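# Rehang the loose spring so the pan hangs level

## Task

Put the pan's detached spring back in place between the frame and the pan, with each of its two hooks seated around its own stud, so that all four springs together support the pan and it hangs level.

## Robot and tools

Robot: two UR-style six-joint arms, left_arm and right_arm, each ending in a sixteen-motor LEAP-type hand (left_arm has a left hand, right_arm a right hand). Bases in the scene frame: left_arm at (-0.026, +0.428, 0) m, right_arm at (+0.012, -0.341, 0) m, each turned slightly about z. A camera stand sits behind the arms. Cameras: cam_high, cam_left_wrist, cam_right_wrist, each 896x504.

Frames. Scene frame: origin at table-top height midway between the nominal bases, +z up, +x out over the table, left_arm on the +y side (image left/right does not match). Reported positions (m), orientations (quat wxyz) and velocities are in this frame and may be off by a few cm. Commanded pose numbers are offsets expressed in the axes of that arm's current Hand target. Hand point axes (right hand): +z along straight fingers toward the tips, +y out of the palm face, +x across the palm away from the thumb; on the left hand +x points toward the thumb. A rigid mast sits on the palm side near the wrist and can strike things.

The 48-number row (every call uses it, both arms always included, values in [-1, 1]): positions 1-6 left_arm dx, dy, dz, rx, ry, rz; 7-22 left hand motors; 23 left current_limit; 24 left speed; 25-30 right_arm dx..rz; 31-46 right hand motors; 47 right current_limit; 48 right speed. Pose numbers are an offset from the Hand target as it stood when the action began (not from the previous row), with 1.0 = 0.6 m for dx/dy/dz and 1.0 = 180 degrees for the rotation vector rx/ry/rz. All six at 0 re-requests the existing Hand target. Repeating the same offset in a new action moves further. The controller limits commanded orientation to 32 degrees from the measured one per step.

Hand motor order (absolute goal angles, scaled linearly between each hinge's stops, not offsets): index_mcp, index_abd, index_pip, index_dip, thumb_cmc, thumb_axl, thumb_mcp, thumb_ipl, middle_mcp, middle_abd, middle_pip, middle_dip, ring_mcp, ring_abd, ring_pip, ring_dip. Values that give a straight hinge: mcp -0.75, abd 0.00, pip -0.58, dip -0.70, thumb_cmc -0.71, thumb_axl -0.68, thumb_mcp -0.23, thumb_ipl -0.17. Toward +1 the finger joints curl toward the palm; abd spreads away from the thumb; thumb_cmc brings the thumb in front of the palm. current_limit maps -1..+1 to 0..550 mA (starts at +0.4); speed sets goal-chase rate as (speed+1)/2 of 8.5 rad/s (starts at -0.6). A zero in a motor slot is a real goal: to keep a hand unchanged, copy back its hand_goal, hand_current_limit and hand_speed.

Tools.
execute_actions(actions, cameras): actions is a list of actions; each action is up to 15 rows at 1/30 s each (a short action repeats its last row to fill 15). Images only for an empty list or when cameras names them (["all"] for all).
move(target, speed, blend, stop_force, zero, blocking, cameras): straight-line path to one row or a list of up to 15 rows, all offsets counted from the same starting Hand targets. speed in m/s (0.002-3.6, default 0.25); blend in m for corner rounding; stop_force in N (3-120) ends an arm's path when it feels that much push (unreliable for light contact or while the hand rotates; omit it when backing off a contact); zero=false keeps the older force zero; blocking=false returns early (not with stop_force). Capped at 10 s. Result adds a "move:" line: done, off_target, moving, held, fault, plus limits=paced (pose clipped) or limits=held.
wait(seconds 0-10), stop() to brake a running move, zoom_image(camera, region [x0,y0,x1,y1] pixels, max 504x504), zero_wrist_force(arm), read_manual(section), finished_scene(scene=1) which is final.

Result lines: Hand target (the pose that next offsets count from; the real hand often rests slightly short, so send the gap as an offset), end_effector_position/quat, Joint positions and torques (positive toward larger joint angle), Joint velocities (may say within noise), Wrist force/torque in the hand's own axes plus a peak line, hand_goal, hand_measured, hand_current_ma, hand_state (moving, goal, blocked, overload), MOTOR HOT, and fault lines.

Avoid: outside force near 150 N or joint contact torque past limits (wrist joints 26 N m, others 139) causes a 10 s arm stop; targets beyond a firm contact trigger this quickly. Arms touching each other, or one hand gripping the other's fingers, can fail the scene. A hand motor drawing 495 mA or more for 5 s shuts off for 10 s; after a HAND FAULT line the rest of that reply's motion calls are skipped. Motors overheat at 85 °C (brakes 30-60 s). Do not drop, slam or push hard, and never let anything leave the table. Paths near an arm's own base can flip its shoulder; route around. The pan must stay level with all four springs hooked after the robot lets go.

Each tool is called after "Emit:" by a JSON object that holds its "name" and its "arguments", one argument or row to a line.

## Session

Emit:
{"name": "execute_actions", "arguments": {
  "actions": []
}}

Scene clock: 0.00 s.
left_arm: end_effector_position=(+0.1232, +0.1107, +0.3475) hand_goal=(-0.754, +0.000, -0.576, -0.696, -0.714, -0.678, -0.226, -0.168, -0.754, +0.000, -0.576, -0.696, -0.754, +0.000, -0.576, -0.696) hand_measured=(-0.754, +0.000, -0.576, -0.696, -0.714, -0.678, -0.226, -0.168, -0.754, +0.000, -0.576, -0.696, -0.754, +0.000, -0.576, -0.696) hand_current_ma=(+0, +0, +0, +0, +0, +0, +0, +0, +0, +0, +0, +0, +0, +0, +0, +0) hand_state=(goal, goal, goal, goal, overload, goal, goal, goal, goal, goal, goal, goal, goal, goal, goal, goal) hand_current_limit=0.40 hand_speed=-0.60 end_effector_quat_wxyz=(-0.037, +0.403, +0.644, -0.649) | right_arm: end_effector_position=(+0.3282, -0.4381, +0.1817) hand_goal=(-0.754, +0.000, -0.576, -0.696, -0.714, -0.678, -0.226, -0.168, -0.754, +0.000, -0.576, -0.696, -0.754, +0.000, -0.576, -0.696) hand_measured=(-0.754, +0.000, -0.576, -0.696, -0.714, -0.678, -0.226, -0.168, -0.754, +0.000, -0.576, -0.696, -0.754, +0.000, -0.576, -0.696) hand_current_ma=(+0, +0, +0, +0, +0, +0, +0, +0, +0, +0, +0, +0, +0, +0, +0, +0) hand_state=(goal, goal, goal, goal, goal, goal, goal, goal, goal, goal, goal, goal, goal, goal, goal, goal) hand_current_limit=0.40 hand_speed=-0.60 end_effector_quat_wxyz=(-0.064, +0.914, -0.350, -0.193)
Joint positions: left_arm=[3.2 -1.176 -1.943 -2.904 0.642 0.291] | right_arm=[-0.473 -1.559 1.998 -1.605 -1.503 1.775]
Joint velocities: within noise
Joint torques (N m): no reading
Wrist force (N): no reading
Wrist torque (N m): no reading
Wrist force, peak (N): no reading
Hand target: left_arm +0.1232, +0.1107, +0.3475; -0.037, +0.403, +0.644, -0.649 | right_arm +0.3282, -0.4381, +0.1817; -0.064, +0.914, -0.350, -0.193

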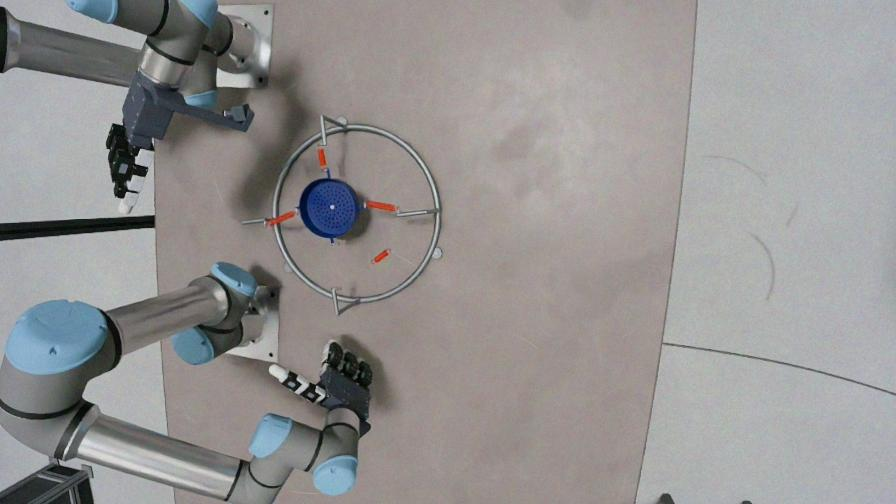

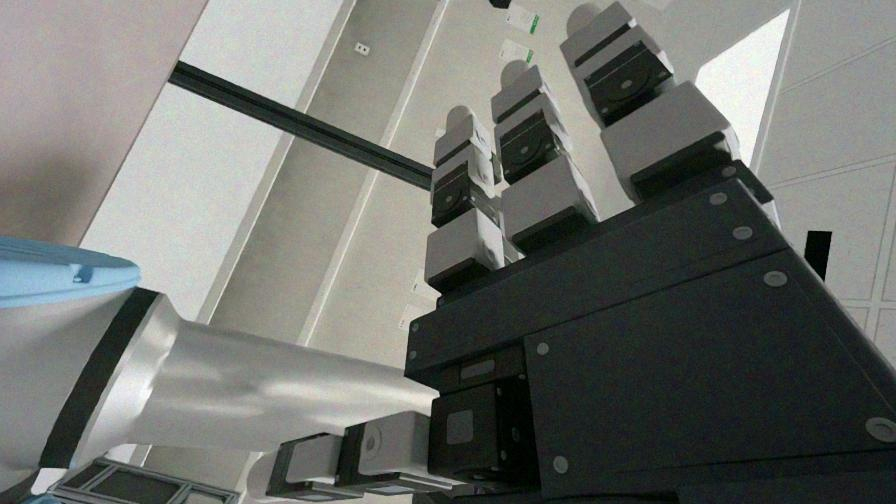

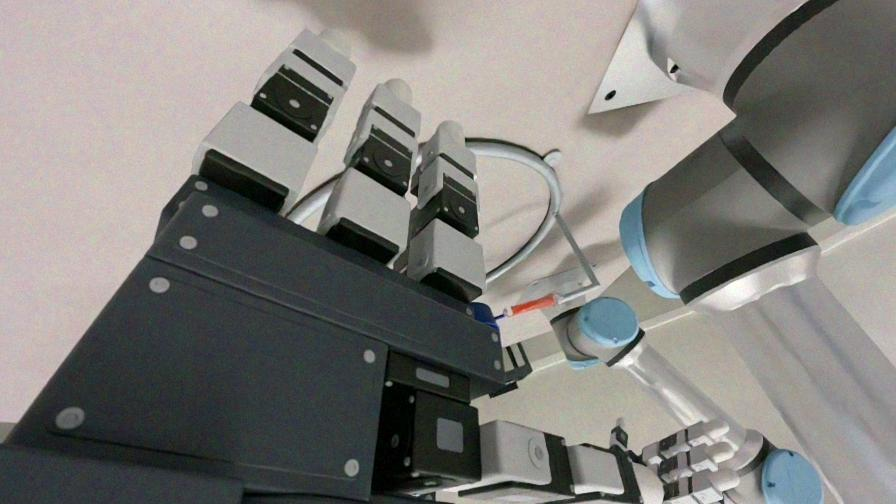

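Emit:
{"name": "zoom_image", "arguments": {
  "camera": "cam_high",
  "region": [220, 100, 460, 320]
}}

Emit:
{"name": "zoom_image", "arguments": {
  "camera": "cam_high",
  "region": [320, 180, 450, 310]
}}

Emit:
{"name": "zoom_image", "arguments": {
  "camera": "cam_right_wrist",
  "region": [400, 100, 660, 360]
}}

Scaled by 2.100 from the camera's 896x504 image, which has a finer 1280x720 frame.

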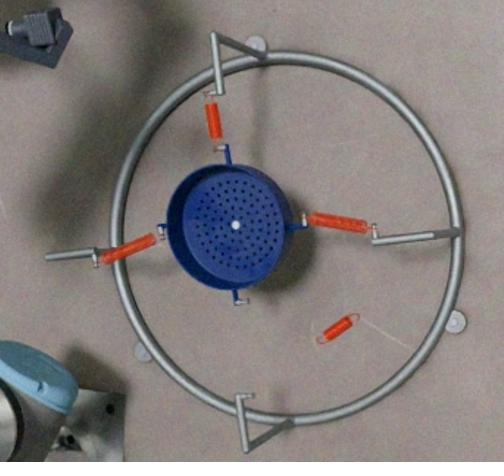

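Scaled by 3.877 from the camera's 896x504 image, which has a finer 1280x720 frame.

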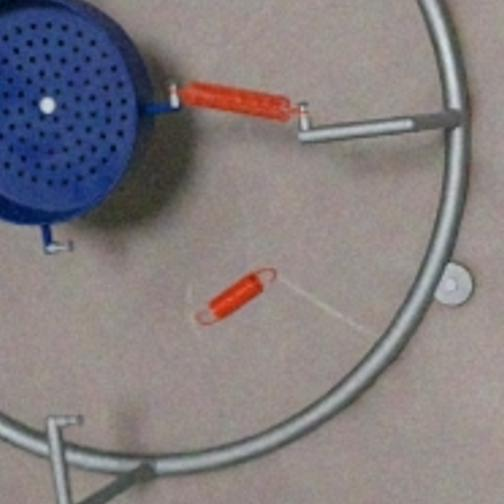

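Scaled by 1.938 from the camera's 896x504 image, which has a finer 1280x720 frame.

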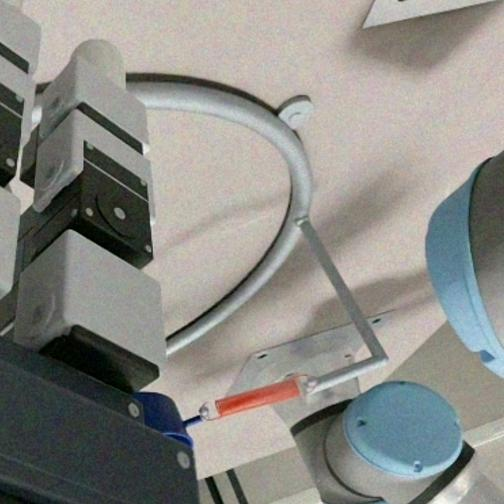

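Emit:
{"name": "zoom_image", "arguments": {
  "camera": "cam_high",
  "region": [240, 310, 440, 500]
}}

Emit:
{"name": "zoom_image", "arguments": {
  "camera": "cam_high",
  "region": [80, 0, 330, 230]
}}

Scaled by 2.520 from the camera's 896x504 image, which has a finer 1280x720 frame.

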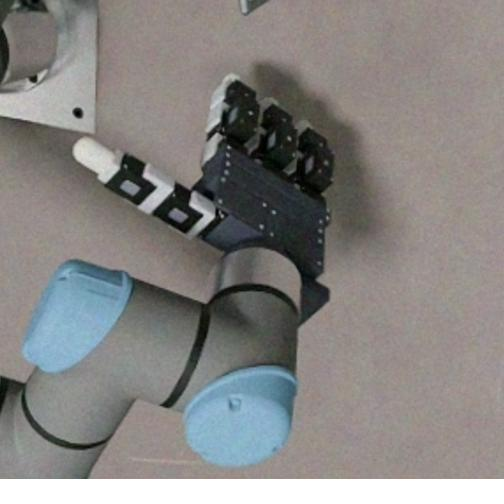

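Scaled by 2.016 from the camera's 896x504 image, which has a finer 1280x720 frame.

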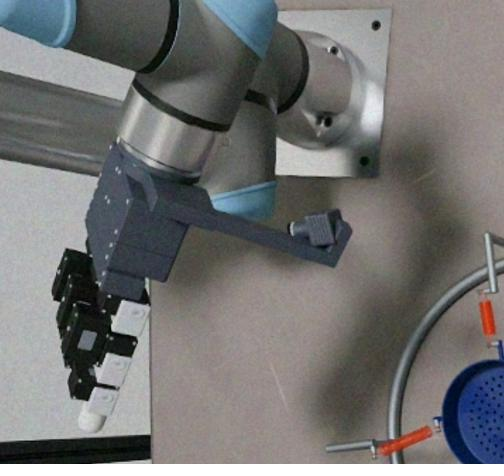

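Emit:
{"name": "move", "arguments": {
  "target": [0,0,0,0,0,0,-0.754,0,-0.576,-0.696,-0.714,-0.678,-0.226,-0.168,-0.754,0,-0.576,-0.696,-0.754,0,-0.576,-0.696,0.4,-0.6, 0.0737,-0.109,-0.143,0,0,0,-0.754,0,-0.576,-0.696,-0.714,-0.678,-0.226,-0.168,-0.754,0,-0.576,-0.696,-0.754,0,-0.576,-0.696,0.4,-0.6],
  "speed": 0.2,
  "cameras": ["all"]
}}

Scene clock: 7.30 s.
left_arm: end_effector_position=(+0.1232, +0.1107, +0.3475) hand_goal=(-0.754, +0.000, -0.576, -0.696, -0.714, -0.678, -0.226, -0.168, -0.754, +0.000, -0.576, -0.696, -0.754, +0.000, -0.576, -0.696) hand_measured=(-0.748, +0.000, -0.576, -0.696, -0.044, -0.678, -0.226, -0.168, -0.748, +0.000, -0.576, -0.696, -0.748, +0.000, -0.576, -0.696) hand_current_ma=(+12, +0, -1, +0, +0, +1, +0, +0, +12, +0, -1, +0, +13, +0, -1, +0) hand_state=(goal, goal, goal, goal, overload, goal, goal, goal, goal, goal, goal, goal, goal, goal, goal, goal) hand_current_limit=0.40 hand_speed=-0.60 end_effector_quat_wxyz=(-0.037, +0.403, +0.644, -0.649) | right_arm: end_effector_position=(+0.4283, -0.4381, +0.2416) hand_goal=(-0.754, +0.000, -0.576, -0.696, -0.714, -0.678, -0.226, -0.168, -0.754, +0.000, -0.576, -0.696, -0.754, +0.000, -0.576, -0.696) hand_measured=(-0.754, +0.000, -0.576, -0.696, -0.714, -0.678, -0.224, -0.168, -0.754, +0.000, -0.576, -0.696, -0.754, +0.000, -0.576, -0.696) hand_current_ma=(+0, +0, +0, +0, +0, +0, +3, +0, +0, +0, +0, +0, +0, +0, +0, +0) hand_state=(goal, goal, goal, goal, goal, goal, goal, goal, goal, goal, goal, goal, goal, goal, goal, goal) hand_current_limit=0.40 hand_speed=-0.60 end_effector_quat_wxyz=(-0.064, +0.914, -0.350, -0.193)
Joint positions: left_arm=[3.2 -1.176 -1.943 -2.904 0.642 0.291] | right_arm=[-0.383 -1.377 1.634 -1.43 -1.467 1.858]
Joint torques (N m): left_arm=[1.77 2.85 20.55 -0.56 -0.39 0.11] | right_arm=[-4.33 -20.78 -32.05 -0.12 -2.06 -2.31]
Wrist force (N): left_arm=[0.3 0.0 0.2] | right_arm=[-0.3 0.6 0.2]
Wrist torque (N m): left_arm=[-0.01 -0.03 -0.01] | right_arm=[0.10 0.01 0.00]
Wrist force, peak (N): left_arm=[0.5 -0.1 0.3] | right_arm=[-0.9 1.2 1.9]
Hand target: left_arm +0.1232, +0.1107, +0.3475; -0.037, +0.403, +0.644, -0.649 | right_arm +0.4283, -0.4381, +0.2416; -0.064, +0.914, -0.350, -0.193
Off the commanded pose: left_arm 0.000 m, 0 deg | right_arm 0.000 m, 0 deg.
move: done

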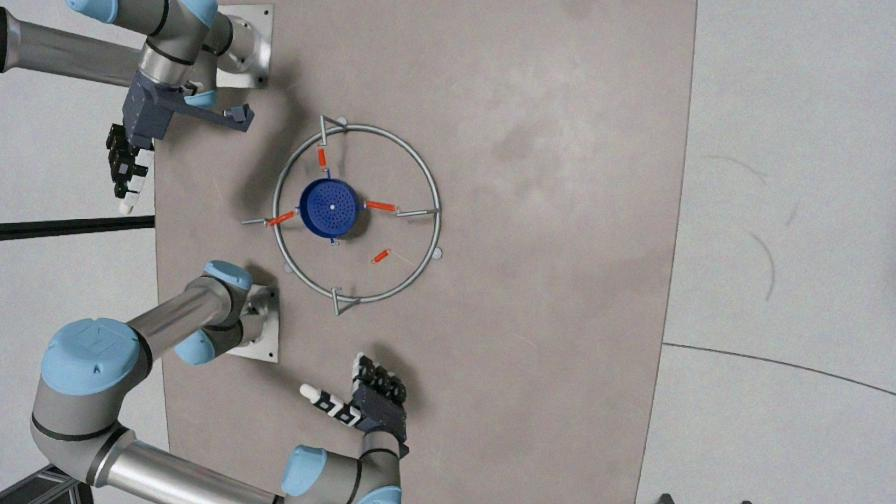

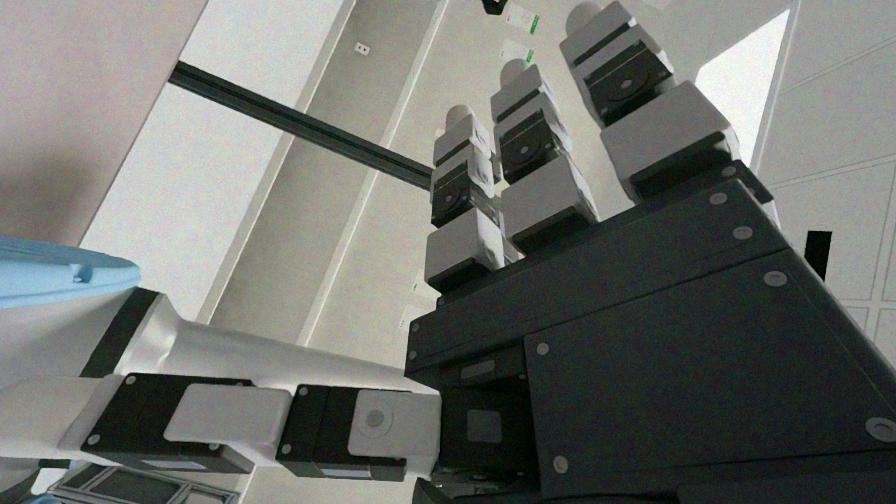

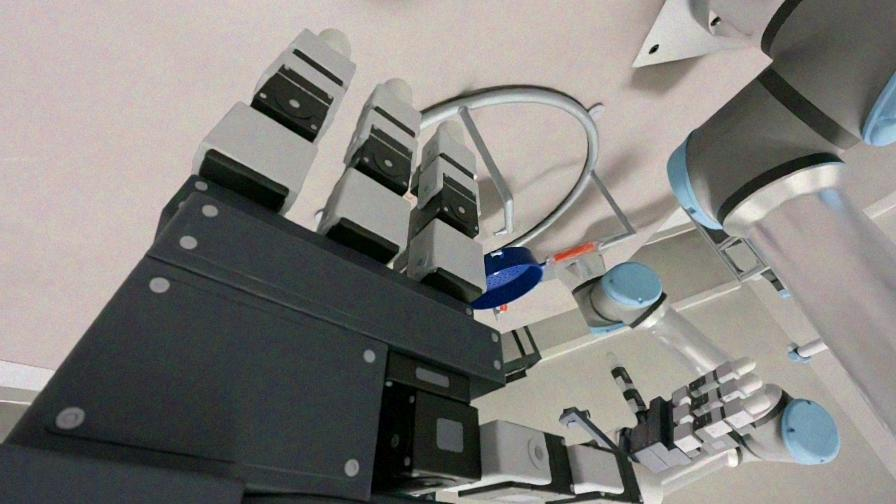

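Emit:
{"name": "zoom_image", "arguments": {
  "camera": "cam_right_wrist",
  "region": [400, 60, 660, 340]
}}

Emit:
{"name": "zoom_image", "arguments": {
  "camera": "cam_right_wrist",
  "region": [470, 180, 570, 280]
}}

Scaled by 1.800 from the camera's 896x504 image, which has a finer 1280x720 frame.

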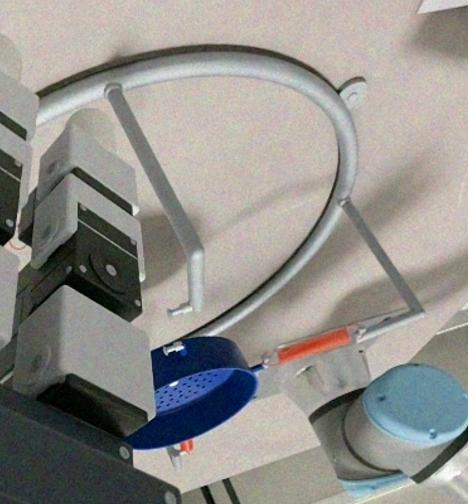

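Scaled by 5.040 from the camera's 896x504 image, which has a finer 1280x720 frame.

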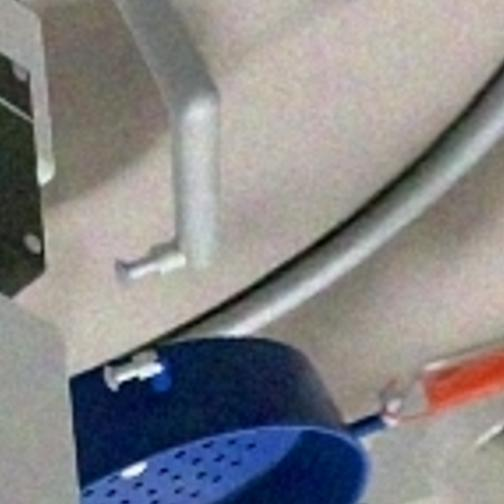

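Emit:
{"name": "move", "arguments": {
  "target": [0,0,0,0,0,0,-0.754,0,-0.576,-0.696,-0.714,-0.678,-0.226,-0.168,-0.754,0,-0.576,-0.696,-0.754,0,-0.576,-0.696,0.4,-0.6, -0.0317,-0.2205,0.1212,-0.1512,0.1477,0.0684,-0.754,0,-0.576,-0.696,-0.714,-0.678,-0.226,-0.168,-0.754,0,-0.576,-0.696,-0.754,0,-0.576,-0.696,0.4,-0.6],
  "speed": 0.25,
  "cameras": ["cam_high","cam_right_wrist"]
}}

Scene clock: 14.90 s.
left_arm: end_effector_position=(+0.1232, +0.1107, +0.3475) hand_goal=(-0.754, +0.000, -0.576, -0.696, -0.714, -0.678, -0.226, -0.168, -0.754, +0.000, -0.576, -0.696, -0.754, +0.000, -0.576, -0.696) hand_measured=(-0.748, +0.000, -0.576, -0.696, -0.044, -0.678, -0.226, -0.168, -0.748, +0.000, -0.576, -0.696, -0.748, +0.000, -0.576, -0.696) hand_current_ma=(+12, +0, -1, +0, +0, +1, +0, +0, +12, +0, -1, +0, +13, +0, -1, +0) hand_state=(goal, goal, goal, goal, overload, goal, goal, goal, goal, goal, goal, goal, goal, goal, goal, goal) hand_current_limit=0.40 hand_speed=-0.60 end_effector_quat_wxyz=(-0.037, +0.403, +0.644, -0.649) | right_arm: end_effector_position=(+0.4705, -0.3343, +0.1920) hand_goal=(-0.754, +0.000, -0.576, -0.696, -0.714, -0.678, -0.226, -0.168, -0.754, +0.000, -0.576, -0.696, -0.754, +0.000, -0.576, -0.696) hand_measured=(-0.756, +0.000, -0.576, -0.696, -0.718, -0.678, -0.222, -0.168, -0.756, +0.000, -0.576, -0.696, -0.758, +0.000, -0.578, -0.696) hand_current_ma=(-2, +0, +0, +0, -3, +0, +4, +0, -2, +0, +0, +0, -3, +0, -1, +0) hand_state=(goal, goal, goal, goal, goal, goal, goal, goal, goal, goal, goal, goal, goal, goal, goal, goal) hand_current_limit=0.40 hand_speed=-0.60 end_effector_quat_wxyz=(+0.191, +0.897, -0.389, -0.088)
Joint positions: left_arm=[3.2 -1.176 -1.943 -2.904 0.642 0.291] | right_arm=[-0.005 -1.223 1.659 -1.694 -1.863 2.39]
Joint torques (N m): left_arm=[2.5 1.78 20.29 -0.59 -0.61 0.32] | right_arm=[-7.19 -43.86 -11.46 0.09 1.55 -2.6]
Wrist force (N): left_arm=[0.3 0.0 0.0] | right_arm=[0.0 -0.1 0.0]
Wrist torque (N m): left_arm=[0.01 -0.04 -0.01] | right_arm=[0.00 -0.05 0.03]
Wrist force, peak (N): left_arm=[0.5 0.0 0.1] | right_arm=[-4.4 -5.0 3.2]
Hand target: left_arm +0.1232, +0.1107, +0.3475; -0.037, +0.403, +0.644, -0.649 | right_arm +0.4705, -0.3343, +0.1920; +0.191, +0.897, -0.389, -0.088 (not the last commanded pose)
Off the commanded pose: left_arm 0.000 m, 0 deg | right_arm 0.030 m, 8 deg.
move: held (right_arm; a check stopped the path); limits=held
pose unreachable (right arm): on one or more control steps of this call, first in action 0 (counted from 0), this arm could not follow its commanded pose, so it was not sent that pose on those steps. It may still have moved: this result reports where it is.
cause: moving toward the commanded pose would bring two parts of the arm too close to each other (joints 4 (wrist 1) to 6 (wrist 3) lie between them).
Images, in order (width x height): cam_high 896x504, cam_right_wrist 896x504.

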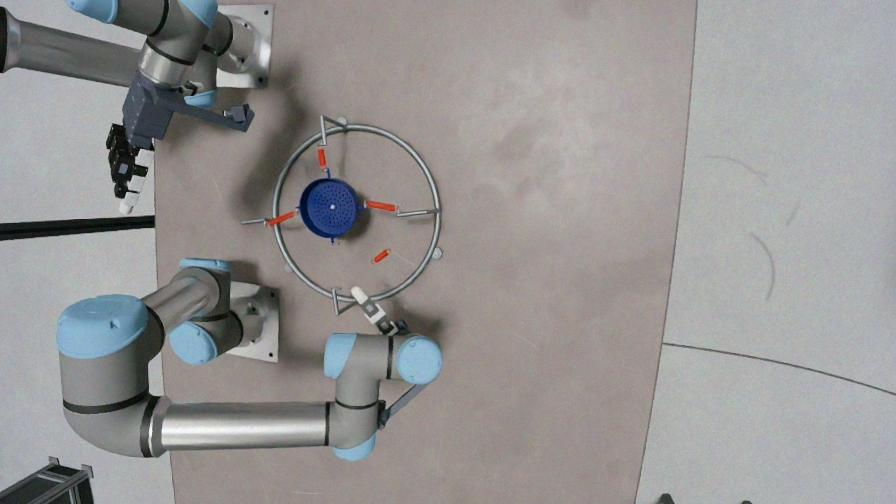

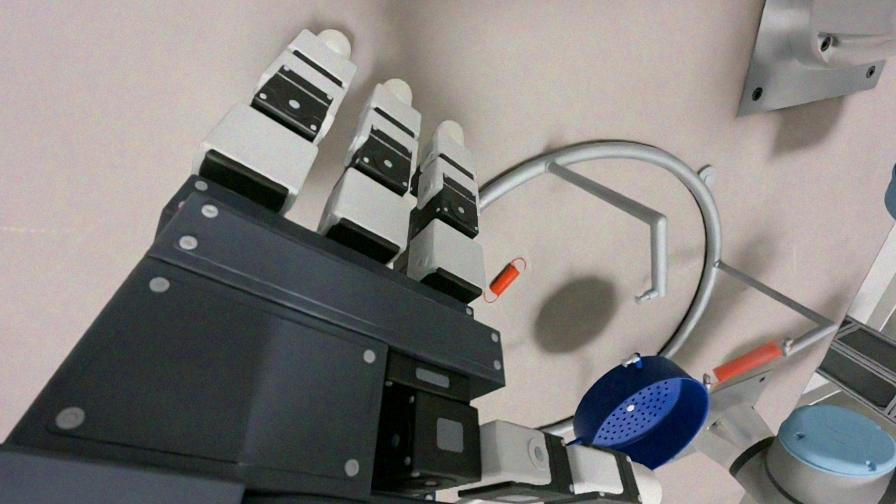

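Emit:
{"name": "zoom_image", "arguments": {
  "camera": "cam_right_wrist",
  "region": [470, 240, 550, 320]
}}

Emit:
{"name": "zoom_image", "arguments": {
  "camera": "cam_right_wrist",
  "region": [590, 260, 850, 420]
}}

Emit:
{"name": "zoom_image", "arguments": {
  "camera": "cam_right_wrist",
  "region": [600, 260, 700, 380]
}}

Scaled by 6.300 from the camera's 896x504 image, which has a finer 1280x720 frame.

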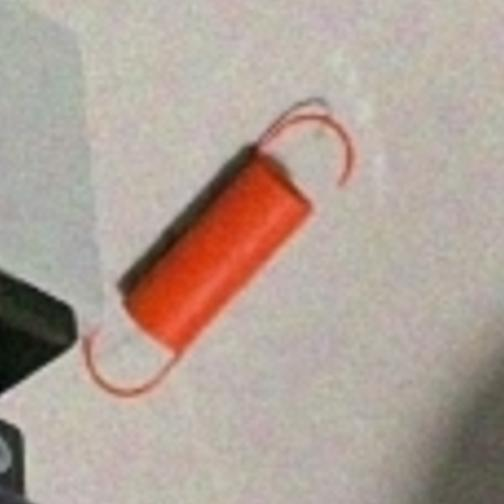

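Scaled by 1.938 from the camera's 896x504 image, which has a finer 1280x720 frame.

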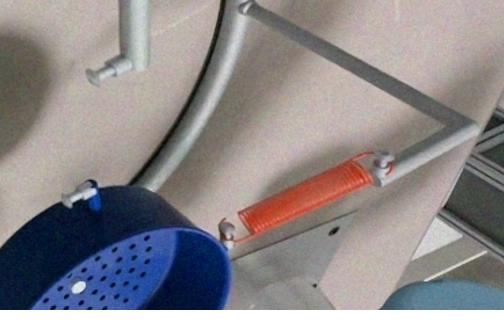

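Scaled by 4.200 from the camera's 896x504 image, which has a finer 1280x720 frame.

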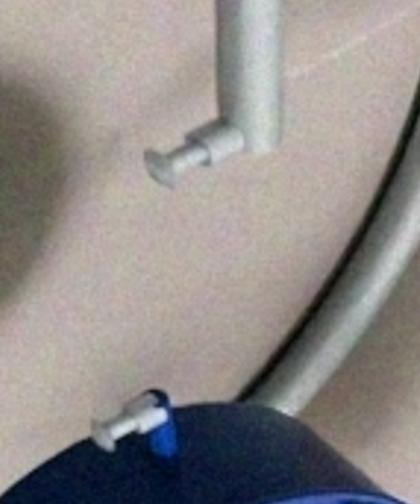

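Emit:
{"name": "zoom_image", "arguments": {
  "camera": "cam_right_wrist",
  "region": [300, 10, 500, 160]
}}

Emit:
{"name": "zoom_image", "arguments": {
  "camera": "cam_right_wrist",
  "region": [560, 404, 700, 504]
}}

Scaled by 2.520 from the camera's 896x504 image, which has a finer 1280x720 frame.

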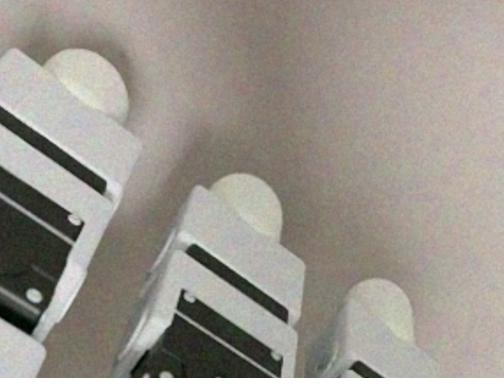

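Scaled by 3.600 from the camera's 896x504 image, which has a finer 1280x720 frame.

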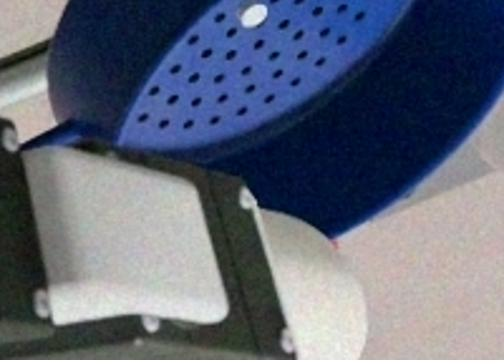

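Emit:
{"name": "move", "arguments": {
  "target": [0,0,0,0,0,0,-0.754,0,-0.576,-0.696,-0.714,-0.678,-0.226,-0.168,-0.754,0,-0.576,-0.696,-0.754,0,-0.576,-0.696,0.4,-0.6, -0.0718,-0.0055,-0.3088,0.1118,0.0929,-0.4203,-0.754,0,-0.576,-0.696,-0.714,-0.678,-0.226,-0.168,-0.754,0,-0.576,-0.696,-0.754,0,-0.576,-0.696,0.4,-0.6],
  "speed": 0.3,
  "cameras": ["cam_high","cam_right_wrist"]
}}

Scene clock: 36.77 s.
left_arm: end_effector_position=(+0.1232, +0.1107, +0.3475) hand_goal=(-0.754, +0.000, -0.576, -0.696, -0.714, -0.678, -0.226, -0.168, -0.754, +0.000, -0.576, -0.696, -0.754, +0.000, -0.576, -0.696) hand_measured=(-0.748, +0.000, -0.576, -0.696, -0.044, -0.678, -0.226, -0.168, -0.748, +0.000, -0.576, -0.696, -0.748, +0.000, -0.576, -0.696) hand_current_ma=(+12, +0, -1, +0, +0, +1, +0, +0, +12, +0, -1, +0, +13, +0, -1, +0) hand_state=(goal, goal, goal, goal, overload, goal, goal, goal, goal, goal, goal, goal, goal, goal, goal, goal) hand_current_limit=0.40 hand_speed=-0.60 end_effector_quat_wxyz=(-0.037, +0.403, +0.644, -0.649) | right_arm: end_effector_position=(+0.5001, -0.2500, +0.3600) hand_goal=(-0.754, +0.000, -0.576, -0.696, -0.714, -0.678, -0.226, -0.168, -0.754, +0.000, -0.576, -0.696, -0.754, +0.000, -0.576, -0.696) hand_measured=(-0.756, +0.000, -0.576, -0.696, -0.716, -0.678, -0.222, -0.168, -0.756, +0.000, -0.576, -0.696, -0.756, +0.000, -0.578, -0.696) hand_current_ma=(-1, +0, +0, +0, -2, +0, +4, +0, -1, +0, +0, +0, -1, +0, -1, +0) hand_state=(goal, goal, goal, goal, goal, goal, goal, goal, goal, goal, goal, goal, goal, goal, goal, goal) hand_current_limit=0.40 hand_speed=-0.60 end_effector_quat_wxyz=(+0.000, +0.966, +0.258, +0.000)
Joint positions: left_arm=[3.2 -1.176 -1.943 -2.904 0.642 0.291] | right_arm=[0.131 -1.601 1.595 -1.565 -1.571 1.139]
Joint torques (N m): left_arm=[0.94 1.85 20.85 -0.34 -0.42 0.08] | right_arm=[4.26 -11.71 -14.06 -3.28 -1.14 -2.22]
Wrist force (N): left_arm=[0.3 0.1 0.2] | right_arm=[0.0 0.0 -0.4]
Wrist torque (N m): left_arm=[0.00 -0.03 -0.01] | right_arm=[0.03 0.00 -0.10]
Wrist force, peak (N): left_arm=[0.5 -0.1 0.4] | right_arm=[-0.2 -0.4 -1.3]
Hand target: left_arm +0.1232, +0.1107, +0.3475; -0.037, +0.403, +0.644, -0.649 | right_arm +0.5001, -0.2499, +0.3599; +0.000, +0.966, +0.258, +0.000
Off the commanded pose: left_arm 0.000 m, 0 deg | right_arm 0.000 m, 0 deg.
move: done
Images, in order (width x height): cam_high 896x504, cam_right_wrist 896x504.

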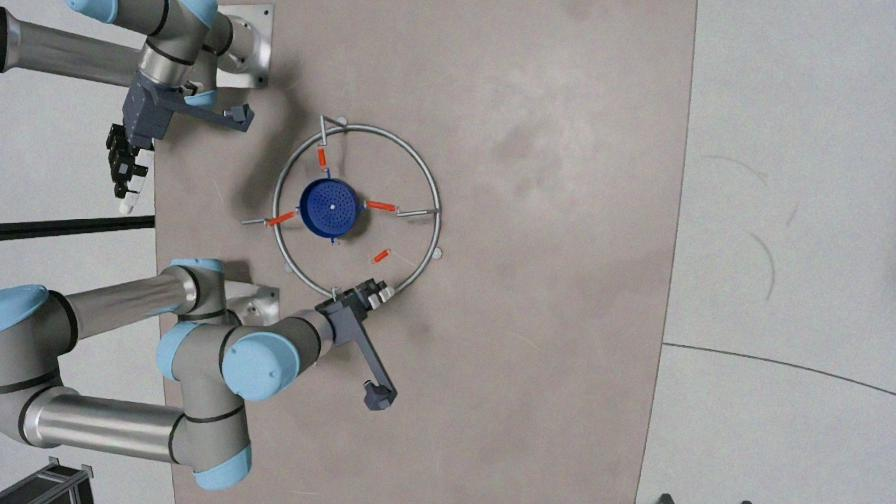

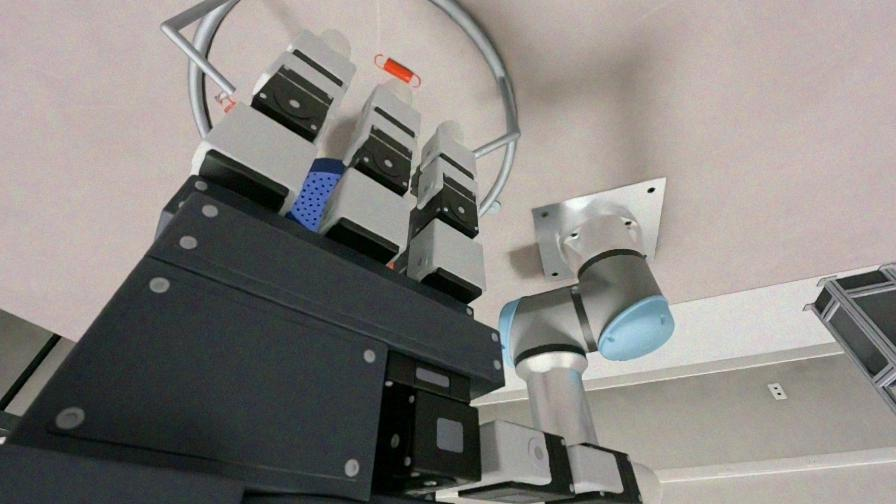

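Emit:
{"name": "move", "arguments": {
  "target": [0,0,0,0,0,0,-0.754,0,-0.576,-0.696,-0.714,-0.678,-0.226,-0.168,-0.754,0,-0.576,-0.696,-0.754,0,-0.576,-0.696,0.4,-0.6, 0.1458,-0.2092,0.1833,0,0,-0.55,-1.0,0,-0.576,-0.696,-0.714,-0.678,-0.226,-0.168,-0.754,0,-0.576,-0.696,-0.754,0,-0.576,-0.696,0.4,-0.6],
  "speed": 0.25,
  "cameras": ["cam_high","cam_right_wrist"]
}}

Emit:
{"name": "zoom_image", "arguments": {
  "camera": "cam_right_wrist",
  "region": [280, 0, 480, 140]
}}

Scene clock: 41.67 s.
left_arm: end_effector_position=(+0.1232, +0.1107, +0.3475) hand_goal=(-0.754, +0.000, -0.576, -0.696, -0.714, -0.678, -0.226, -0.168, -0.754, +0.000, -0.576, -0.696, -0.754, +0.000, -0.576, -0.696) hand_measured=(-0.748, +0.000, -0.576, -0.696, -0.044, -0.678, -0.226, -0.168, -0.748, +0.000, -0.576, -0.696, -0.748, +0.000, -0.576, -0.696) hand_current_ma=(+12, +0, -1, +0, +0, +1, +0, +0, +12, +0, -1, +0, +13, +0, -1, +0) hand_state=(goal, goal, goal, goal, overload, goal, goal, goal, goal, goal, goal, goal, goal, goal, goal, goal) hand_current_limit=0.40 hand_speed=-0.60 end_effector_quat_wxyz=(-0.037, +0.403, +0.644, -0.649) | right_arm: end_effector_position=(+0.5133, -0.0976, +0.2498) hand_goal=(-1.000, +0.000, -0.576, -0.696, -0.714, -0.678, -0.226, -0.168, -0.754, +0.000, -0.576, -0.696, -0.754, +0.000, -0.576, -0.696) hand_measured=(-0.988, +0.000, -0.576, -0.696, -0.716, -0.678, -0.222, -0.168, -0.756, +0.000, -0.576, -0.696, -0.754, +0.000, -0.578, -0.696) hand_current_ma=(+17, +0, +0, +0, -1, +0, +4, +0, -1, +0, +0, +0, +0, +0, -1, +0) hand_state=(goal, goal, goal, goal, goal, goal, goal, goal, goal, goal, goal, goal, goal, goal, goal, goal) hand_current_limit=0.40 hand_speed=-0.60 end_effector_quat_wxyz=(+0.000, +0.431, +0.902, +0.000)
Joint positions: left_arm=[3.2 -1.176 -1.943 -2.904 0.642 0.291] | right_arm=[0.211 -1.635 1.911 -1.847 -1.571 -0.509]
Joint torques (N m): left_arm=[0.76 1.53 20.1 -0.21 -0.71 0.21] | right_arm=[-5.56 -28.58 -29.31 -0.92 2.2 -2.14]
Wrist force (N): left_arm=[0.1 0.0 0.2] | right_arm=[-0.2 -0.2 0.3]
Wrist torque (N m): left_arm=[-0.01 -0.01 -0.02] | right_arm=[-0.07 0.01 -0.05]
Wrist force, peak (N): left_arm=[0.5 0.1 0.2] | right_arm=[0.2 0.5 -0.7]
Hand target: left_arm +0.1232, +0.1107, +0.3475; -0.037, +0.403, +0.644, -0.649 | right_arm +0.5133, -0.0975, +0.2499; +0.000, +0.431, +0.902, +0.000
Off the commanded pose: left_arm 0.000 m, 0 deg | right_arm 0.000 m, 0 deg.
move: done
Images, in order (width x height): cam_high 896x504, cam_right_wrist 896x504.

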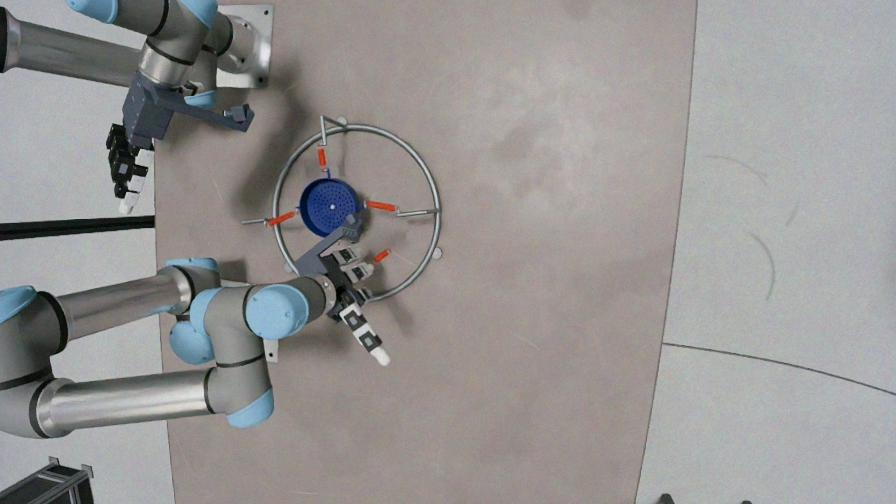

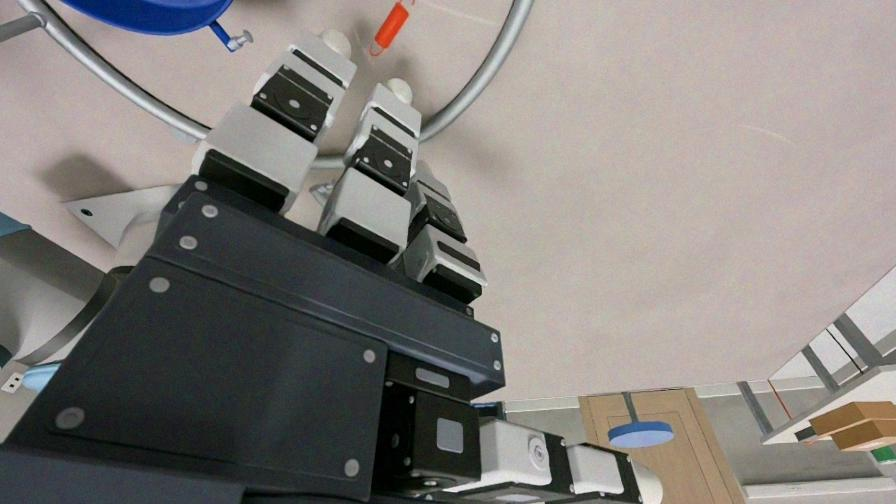

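Scaled by 2.520 from the camera's 896x504 image, which has a finer 1280x720 frame.

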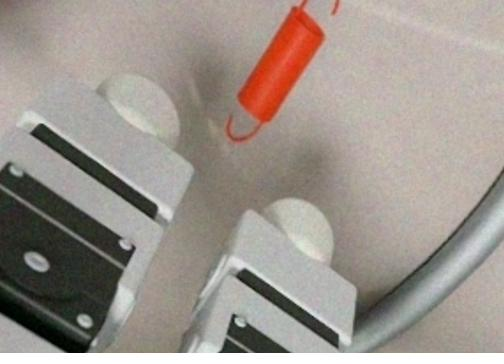

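Emit:
{"name": "move", "arguments": {
  "target": [0,0,0,0,0,0,-0.754,0,-0.576,-0.696,-0.714,-0.678,-0.226,-0.168,-0.754,0,-0.576,-0.696,-0.754,0,-0.576,-0.696,0.4,-0.6, -0.0065,-0.0008,0.1498,0,0,-0.0111,-1.0,0,-0.576,-0.696,-0.714,-0.678,-0.226,-0.168,-0.754,0,-0.576,-0.696,-0.754,0,-0.576,-0.696,0.4,-0.6],
  "speed": 0.15,
  "cameras": ["cam_high","cam_right_wrist"]
}}

Emit:
{"name": "zoom_image", "arguments": {
  "camera": "cam_right_wrist",
  "region": [280, 0, 480, 140]
}}

Emit:
{"name": "zoom_image", "arguments": {
  "camera": "cam_high",
  "region": [280, 170, 450, 320]
}}

Scene clock: 43.70 s.
left_arm: end_effector_position=(+0.1232, +0.1107, +0.3475) hand_goal=(-0.754, +0.000, -0.576, -0.696, -0.714, -0.678, -0.226, -0.168, -0.754, +0.000, -0.576, -0.696, -0.754, +0.000, -0.576, -0.696) hand_measured=(-0.748, +0.000, -0.576, -0.696, -0.044, -0.678, -0.226, -0.168, -0.748, +0.000, -0.576, -0.696, -0.748, +0.000, -0.576, -0.696) hand_current_ma=(+12, +0, -1, +0, +0, +1, +0, +0, +12, +0, -1, +0, +13, +0, -1, +0) hand_state=(goal, goal, goal, goal, overload, goal, goal, goal, goal, goal, goal, goal, goal, goal, goal, goal) hand_current_limit=0.40 hand_speed=-0.60 end_effector_quat_wxyz=(-0.037, +0.403, +0.644, -0.649) | right_arm: end_effector_position=(+0.5154, -0.1010, +0.1601) hand_goal=(-1.000, +0.000, -0.576, -0.696, -0.714, -0.678, -0.226, -0.168, -0.754, +0.000, -0.576, -0.696, -0.754, +0.000, -0.576, -0.696) hand_measured=(-0.988, +0.000, -0.576, -0.696, -0.716, -0.678, -0.222, -0.168, -0.754, +0.000, -0.576, -0.696, -0.754, +0.000, -0.578, -0.696) hand_current_ma=(+16, +0, +0, +0, -1, +0, +4, +0, +0, +0, +0, +0, +0, +0, -1, +0) hand_state=(goal, goal, goal, goal, goal, goal, goal, goal, goal, goal, goal, goal, goal, goal, goal, goal) hand_current_limit=0.40 hand_speed=-0.60 end_effector_quat_wxyz=(+0.000, +0.415, +0.910, +0.000)
Joint positions: left_arm=[3.2 -1.176 -1.943 -2.904 0.642 0.291] | right_arm=[0.196 -1.543 2.071 -2.099 -1.571 -0.559]
Joint torques (N m): left_arm=[0.51 2.33 21.89 -0.27 -0.49 0.15] | right_arm=[5.36 -20.07 -18.32 -4.46 1.78 2.59]
Wrist force (N): left_arm=[0.1 0.3 0.2] | right_arm=[0.2 0.0 0.2]
Wrist torque (N m): left_arm=[0.03 -0.01 -0.02] | right_arm=[-0.03 -0.03 0.16]
Wrist force, peak (N): left_arm=[0.4 0.0 0.3] | right_arm=[0.1 -0.1 1.9]
Hand target: left_arm +0.1232, +0.1107, +0.3475; -0.037, +0.403, +0.644, -0.649 | right_arm +0.5154, -0.1009, +0.1600; +0.000, +0.415, +0.910, +0.000
Off the commanded pose: left_arm 0.000 m, 0 deg | right_arm 0.000 m, 0 deg.
move: done
Images, in order (width x height): cam_high 896x504, cam_right_wrist 896x504.

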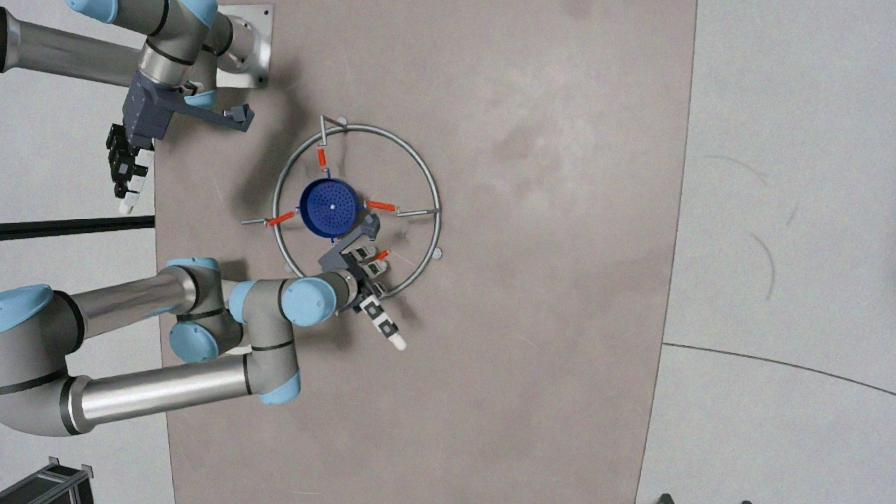

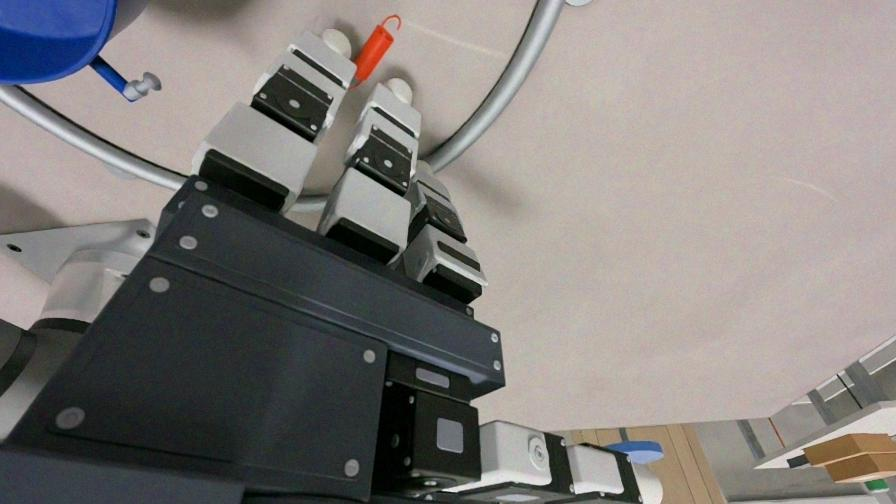

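Scaled by 2.520 from the camera's 896x504 image, which has a finer 1280x720 frame.

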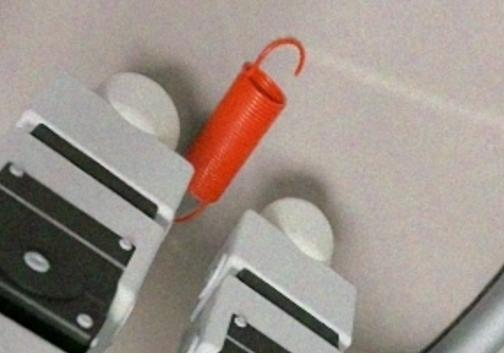

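Scaled by 2.965 from the camera's 896x504 image, which has a finer 1280x720 frame.

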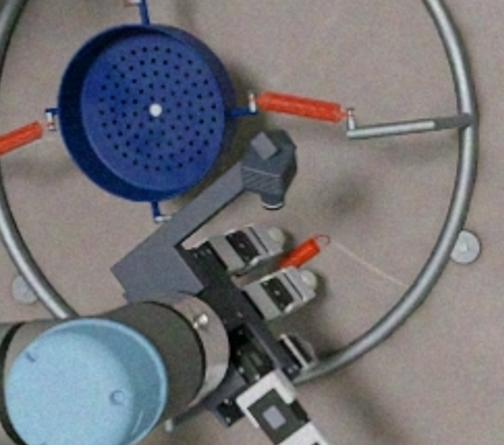

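Emit:
{"name": "move", "arguments": {
  "target": [0,0,0,0,0,0,-0.754,0,-0.576,-0.696,-0.714,-0.678,-0.226,-0.168,-0.754,0,-0.576,-0.696,-0.754,0,-0.576,-0.696,0.4,-0.6, -0.0028,0.001,0.0608,0,0,0.0056,-1.0,0,-0.576,-0.696,-0.714,-0.678,-0.226,-0.168,-0.754,0,-0.576,-0.696,-0.754,0,-0.576,-0.696,0.4,-0.6],
  "speed": 0.03,
  "stop_force": 4,
  "cameras": ["cam_right_wrist"]
}}

Emit:
{"name": "zoom_image", "arguments": {
  "camera": "cam_right_wrist",
  "region": [280, 0, 480, 140]
}}

Scene clock: 49.27 s.
left_arm: end_effector_position=(+0.1232, +0.1107, +0.3475) hand_goal=(-0.754, +0.000, -0.576, -0.696, -0.714, -0.678, -0.226, -0.168, -0.754, +0.000, -0.576, -0.696, -0.754, +0.000, -0.576, -0.696) hand_measured=(-0.748, +0.000, -0.576, -0.696, -0.044, -0.678, -0.226, -0.168, -0.748, +0.000, -0.576, -0.696, -0.748, +0.000, -0.576, -0.696) hand_current_ma=(+12, +0, -1, +0, +0, +1, +0, +0, +12, +0, -1, +0, +13, +0, -1, +0) hand_state=(goal, goal, goal, goal, overload, goal, goal, goal, goal, goal, goal, goal, goal, goal, goal, goal) hand_current_limit=0.40 hand_speed=-0.60 end_effector_quat_wxyz=(-0.037, +0.403, +0.644, -0.649) | right_arm: end_effector_position=(+0.5169, -0.1018, +0.1235) hand_goal=(-1.000, +0.000, -0.576, -0.696, -0.714, -0.678, -0.226, -0.168, -0.754, +0.000, -0.576, -0.696, -0.754, +0.000, -0.576, -0.696) hand_measured=(-0.988, +0.000, -0.576, -0.696, -0.716, -0.678, -0.222, -0.168, -0.754, +0.000, -0.576, -0.696, -0.754, +0.000, -0.578, -0.696) hand_current_ma=(+16, +0, +0, +0, -1, +0, +4, +0, +0, +0, +0, +0, +0, +0, -1, +0) hand_state=(goal, goal, goal, goal, goal, goal, goal, goal, goal, goal, goal, goal, goal, goal, goal, goal) hand_current_limit=0.40 hand_speed=-0.60 end_effector_quat_wxyz=(+0.000, +0.423, +0.906, +0.000)
Joint positions: left_arm=[3.2 -1.176 -1.943 -2.904 0.642 0.291] | right_arm=[0.197 -1.486 2.122 -2.206 -1.571 -0.541]
Joint torques (N m): left_arm=[0.64 1.64 20.69 -0.36 -0.68 0.13] | right_arm=[5.09 -31.85 -28.81 -1.88 1.84 -2.23]
Wrist force (N): left_arm=[0.0 -0.1 0.2] | right_arm=[0.3 0.3 0.5]
Wrist torque (N m): left_arm=[-0.02 0.00 -0.03] | right_arm=[0.00 -0.10 0.01]
Wrist force, peak (N): left_arm=[0.4 0.0 0.3] | right_arm=[0.1 0.6 0.7]
Hand target: left_arm +0.1232, +0.1107, +0.3475; -0.037, +0.403, +0.644, -0.649 | right_arm +0.5169, -0.1018, +0.1235; +0.000, +0.423, +0.906, +0.000
Off the commanded pose: left_arm 0.000 m, 0 deg | right_arm 0.000 m, 0 deg.
move: done
Images, in order (width x height): cam_right_wrist 896x504.

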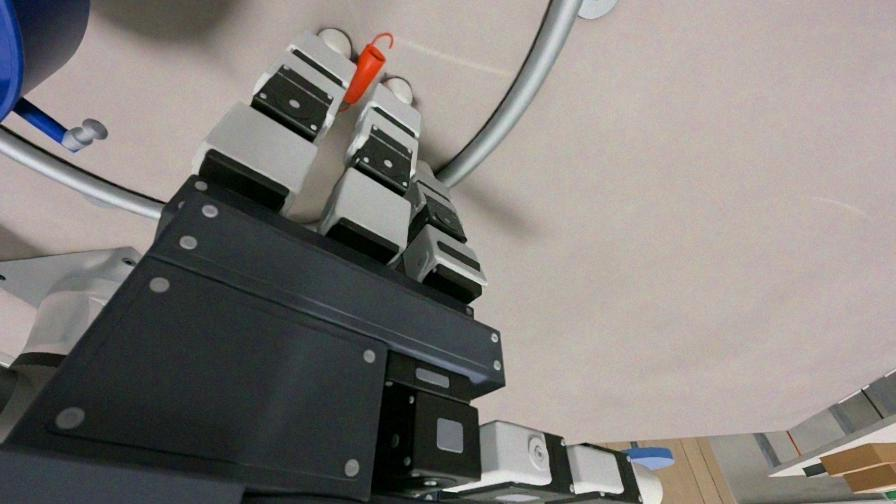

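Scaled by 2.520 from the camera's 896x504 image, which has a finer 1280x720 frame.

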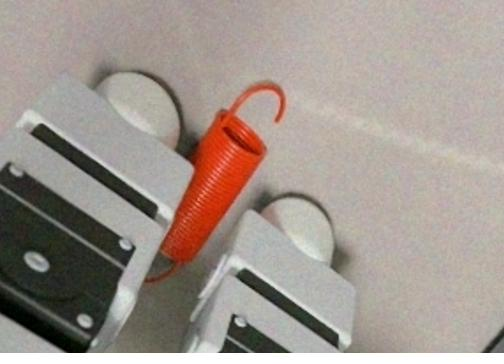

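Emit:
{"name": "move", "arguments": {
  "target": [0,0,0,0,0,0,-0.754,0,-0.576,-0.696,-0.714,-0.678,-0.226,-0.168,-0.754,0,-0.576,-0.696,-0.754,0,-0.576,-0.696,0.4,-0.6, 0,0,0.005,0,0,0,-1.0,0,-0.576,-0.696,-0.714,-0.678,-0.226,-0.168,-0.754,0,-0.576,-0.696,-0.754,0,-0.576,-0.696,0.4,-0.6],
  "speed": 0.006,
  "stop_force": 3,
  "cameras": []
}}

Scene clock: 50.90 s.
left_arm: end_effector_position=(+0.1232, +0.1107, +0.3475) hand_goal=(-0.754, +0.000, -0.576, -0.696, -0.714, -0.678, -0.226, -0.168, -0.754, +0.000, -0.576, -0.696, -0.754, +0.000, -0.576, -0.696) hand_measured=(-0.748, +0.000, -0.576, -0.696, -0.044, -0.678, -0.226, -0.168, -0.748, +0.000, -0.576, -0.696, -0.748, +0.000, -0.576, -0.696) hand_current_ma=(+12, +0, -1, +0, +0, +1, +0, +0, +12, +0, -1, +0, +13, +0, -1, +0) hand_state=(goal, goal, goal, goal, overload, goal, goal, goal, goal, goal, goal, goal, goal, goal, goal, goal) hand_current_limit=0.40 hand_speed=-0.60 end_effector_quat_wxyz=(-0.037, +0.403, +0.644, -0.649) | right_arm: end_effector_position=(+0.5170, -0.1018, +0.1225) hand_goal=(-1.000, +0.000, -0.576, -0.696, -0.714, -0.678, -0.226, -0.168, -0.754, +0.000, -0.576, -0.696, -0.754, +0.000, -0.576, -0.696) hand_measured=(-0.988, +0.000, -0.576, -0.696, -0.716, -0.678, -0.222, -0.168, -0.754, +0.000, -0.576, -0.696, -0.754, +0.000, -0.578, -0.696) hand_current_ma=(+16, +0, +0, +0, -1, +0, +4, +0, +0, +0, +0, +0, +0, +0, -1, +0) hand_state=(goal, goal, goal, goal, goal, goal, goal, goal, goal, goal, goal, goal, goal, goal, goal, goal) hand_current_limit=0.40 hand_speed=-0.60 end_effector_quat_wxyz=(+0.000, +0.423, +0.906, +0.000)
Joint positions: left_arm=[3.2 -1.176 -1.943 -2.904 0.642 0.291] | right_arm=[0.197 -1.484 2.123 -2.21 -1.571 -0.541]
Joint torques (N m): left_arm=[0.99 1.7 22.05 -0.25 -0.48 0.06] | right_arm=[4.32 -30.2 -26.89 -0.77 1.78 -2.14]
Wrist force (N): left_arm=[0.4 0.1 0.1] | right_arm=[-0.2 0.2 -3.4]
Wrist torque (N m): left_arm=[0.01 -0.04 -0.01] | right_arm=[0.30 0.11 -0.03]
Wrist force, peak (N): left_arm=[0.5 0.0 0.2] | right_arm=[0.1 -0.1 -7.3]
Hand target: left_arm +0.1232, +0.1107, +0.3475; -0.037, +0.403, +0.644, -0.649 | right_arm +0.5170, -0.1018, +0.1225; +0.000, +0.423, +0.906, +0.000 (not the last commanded pose)
Off the commanded pose: left_arm 0.000 m, 0 deg | right_arm 0.002 m, 0 deg.
move: contact (right_arm)
No camera images: "cameras" was empty.


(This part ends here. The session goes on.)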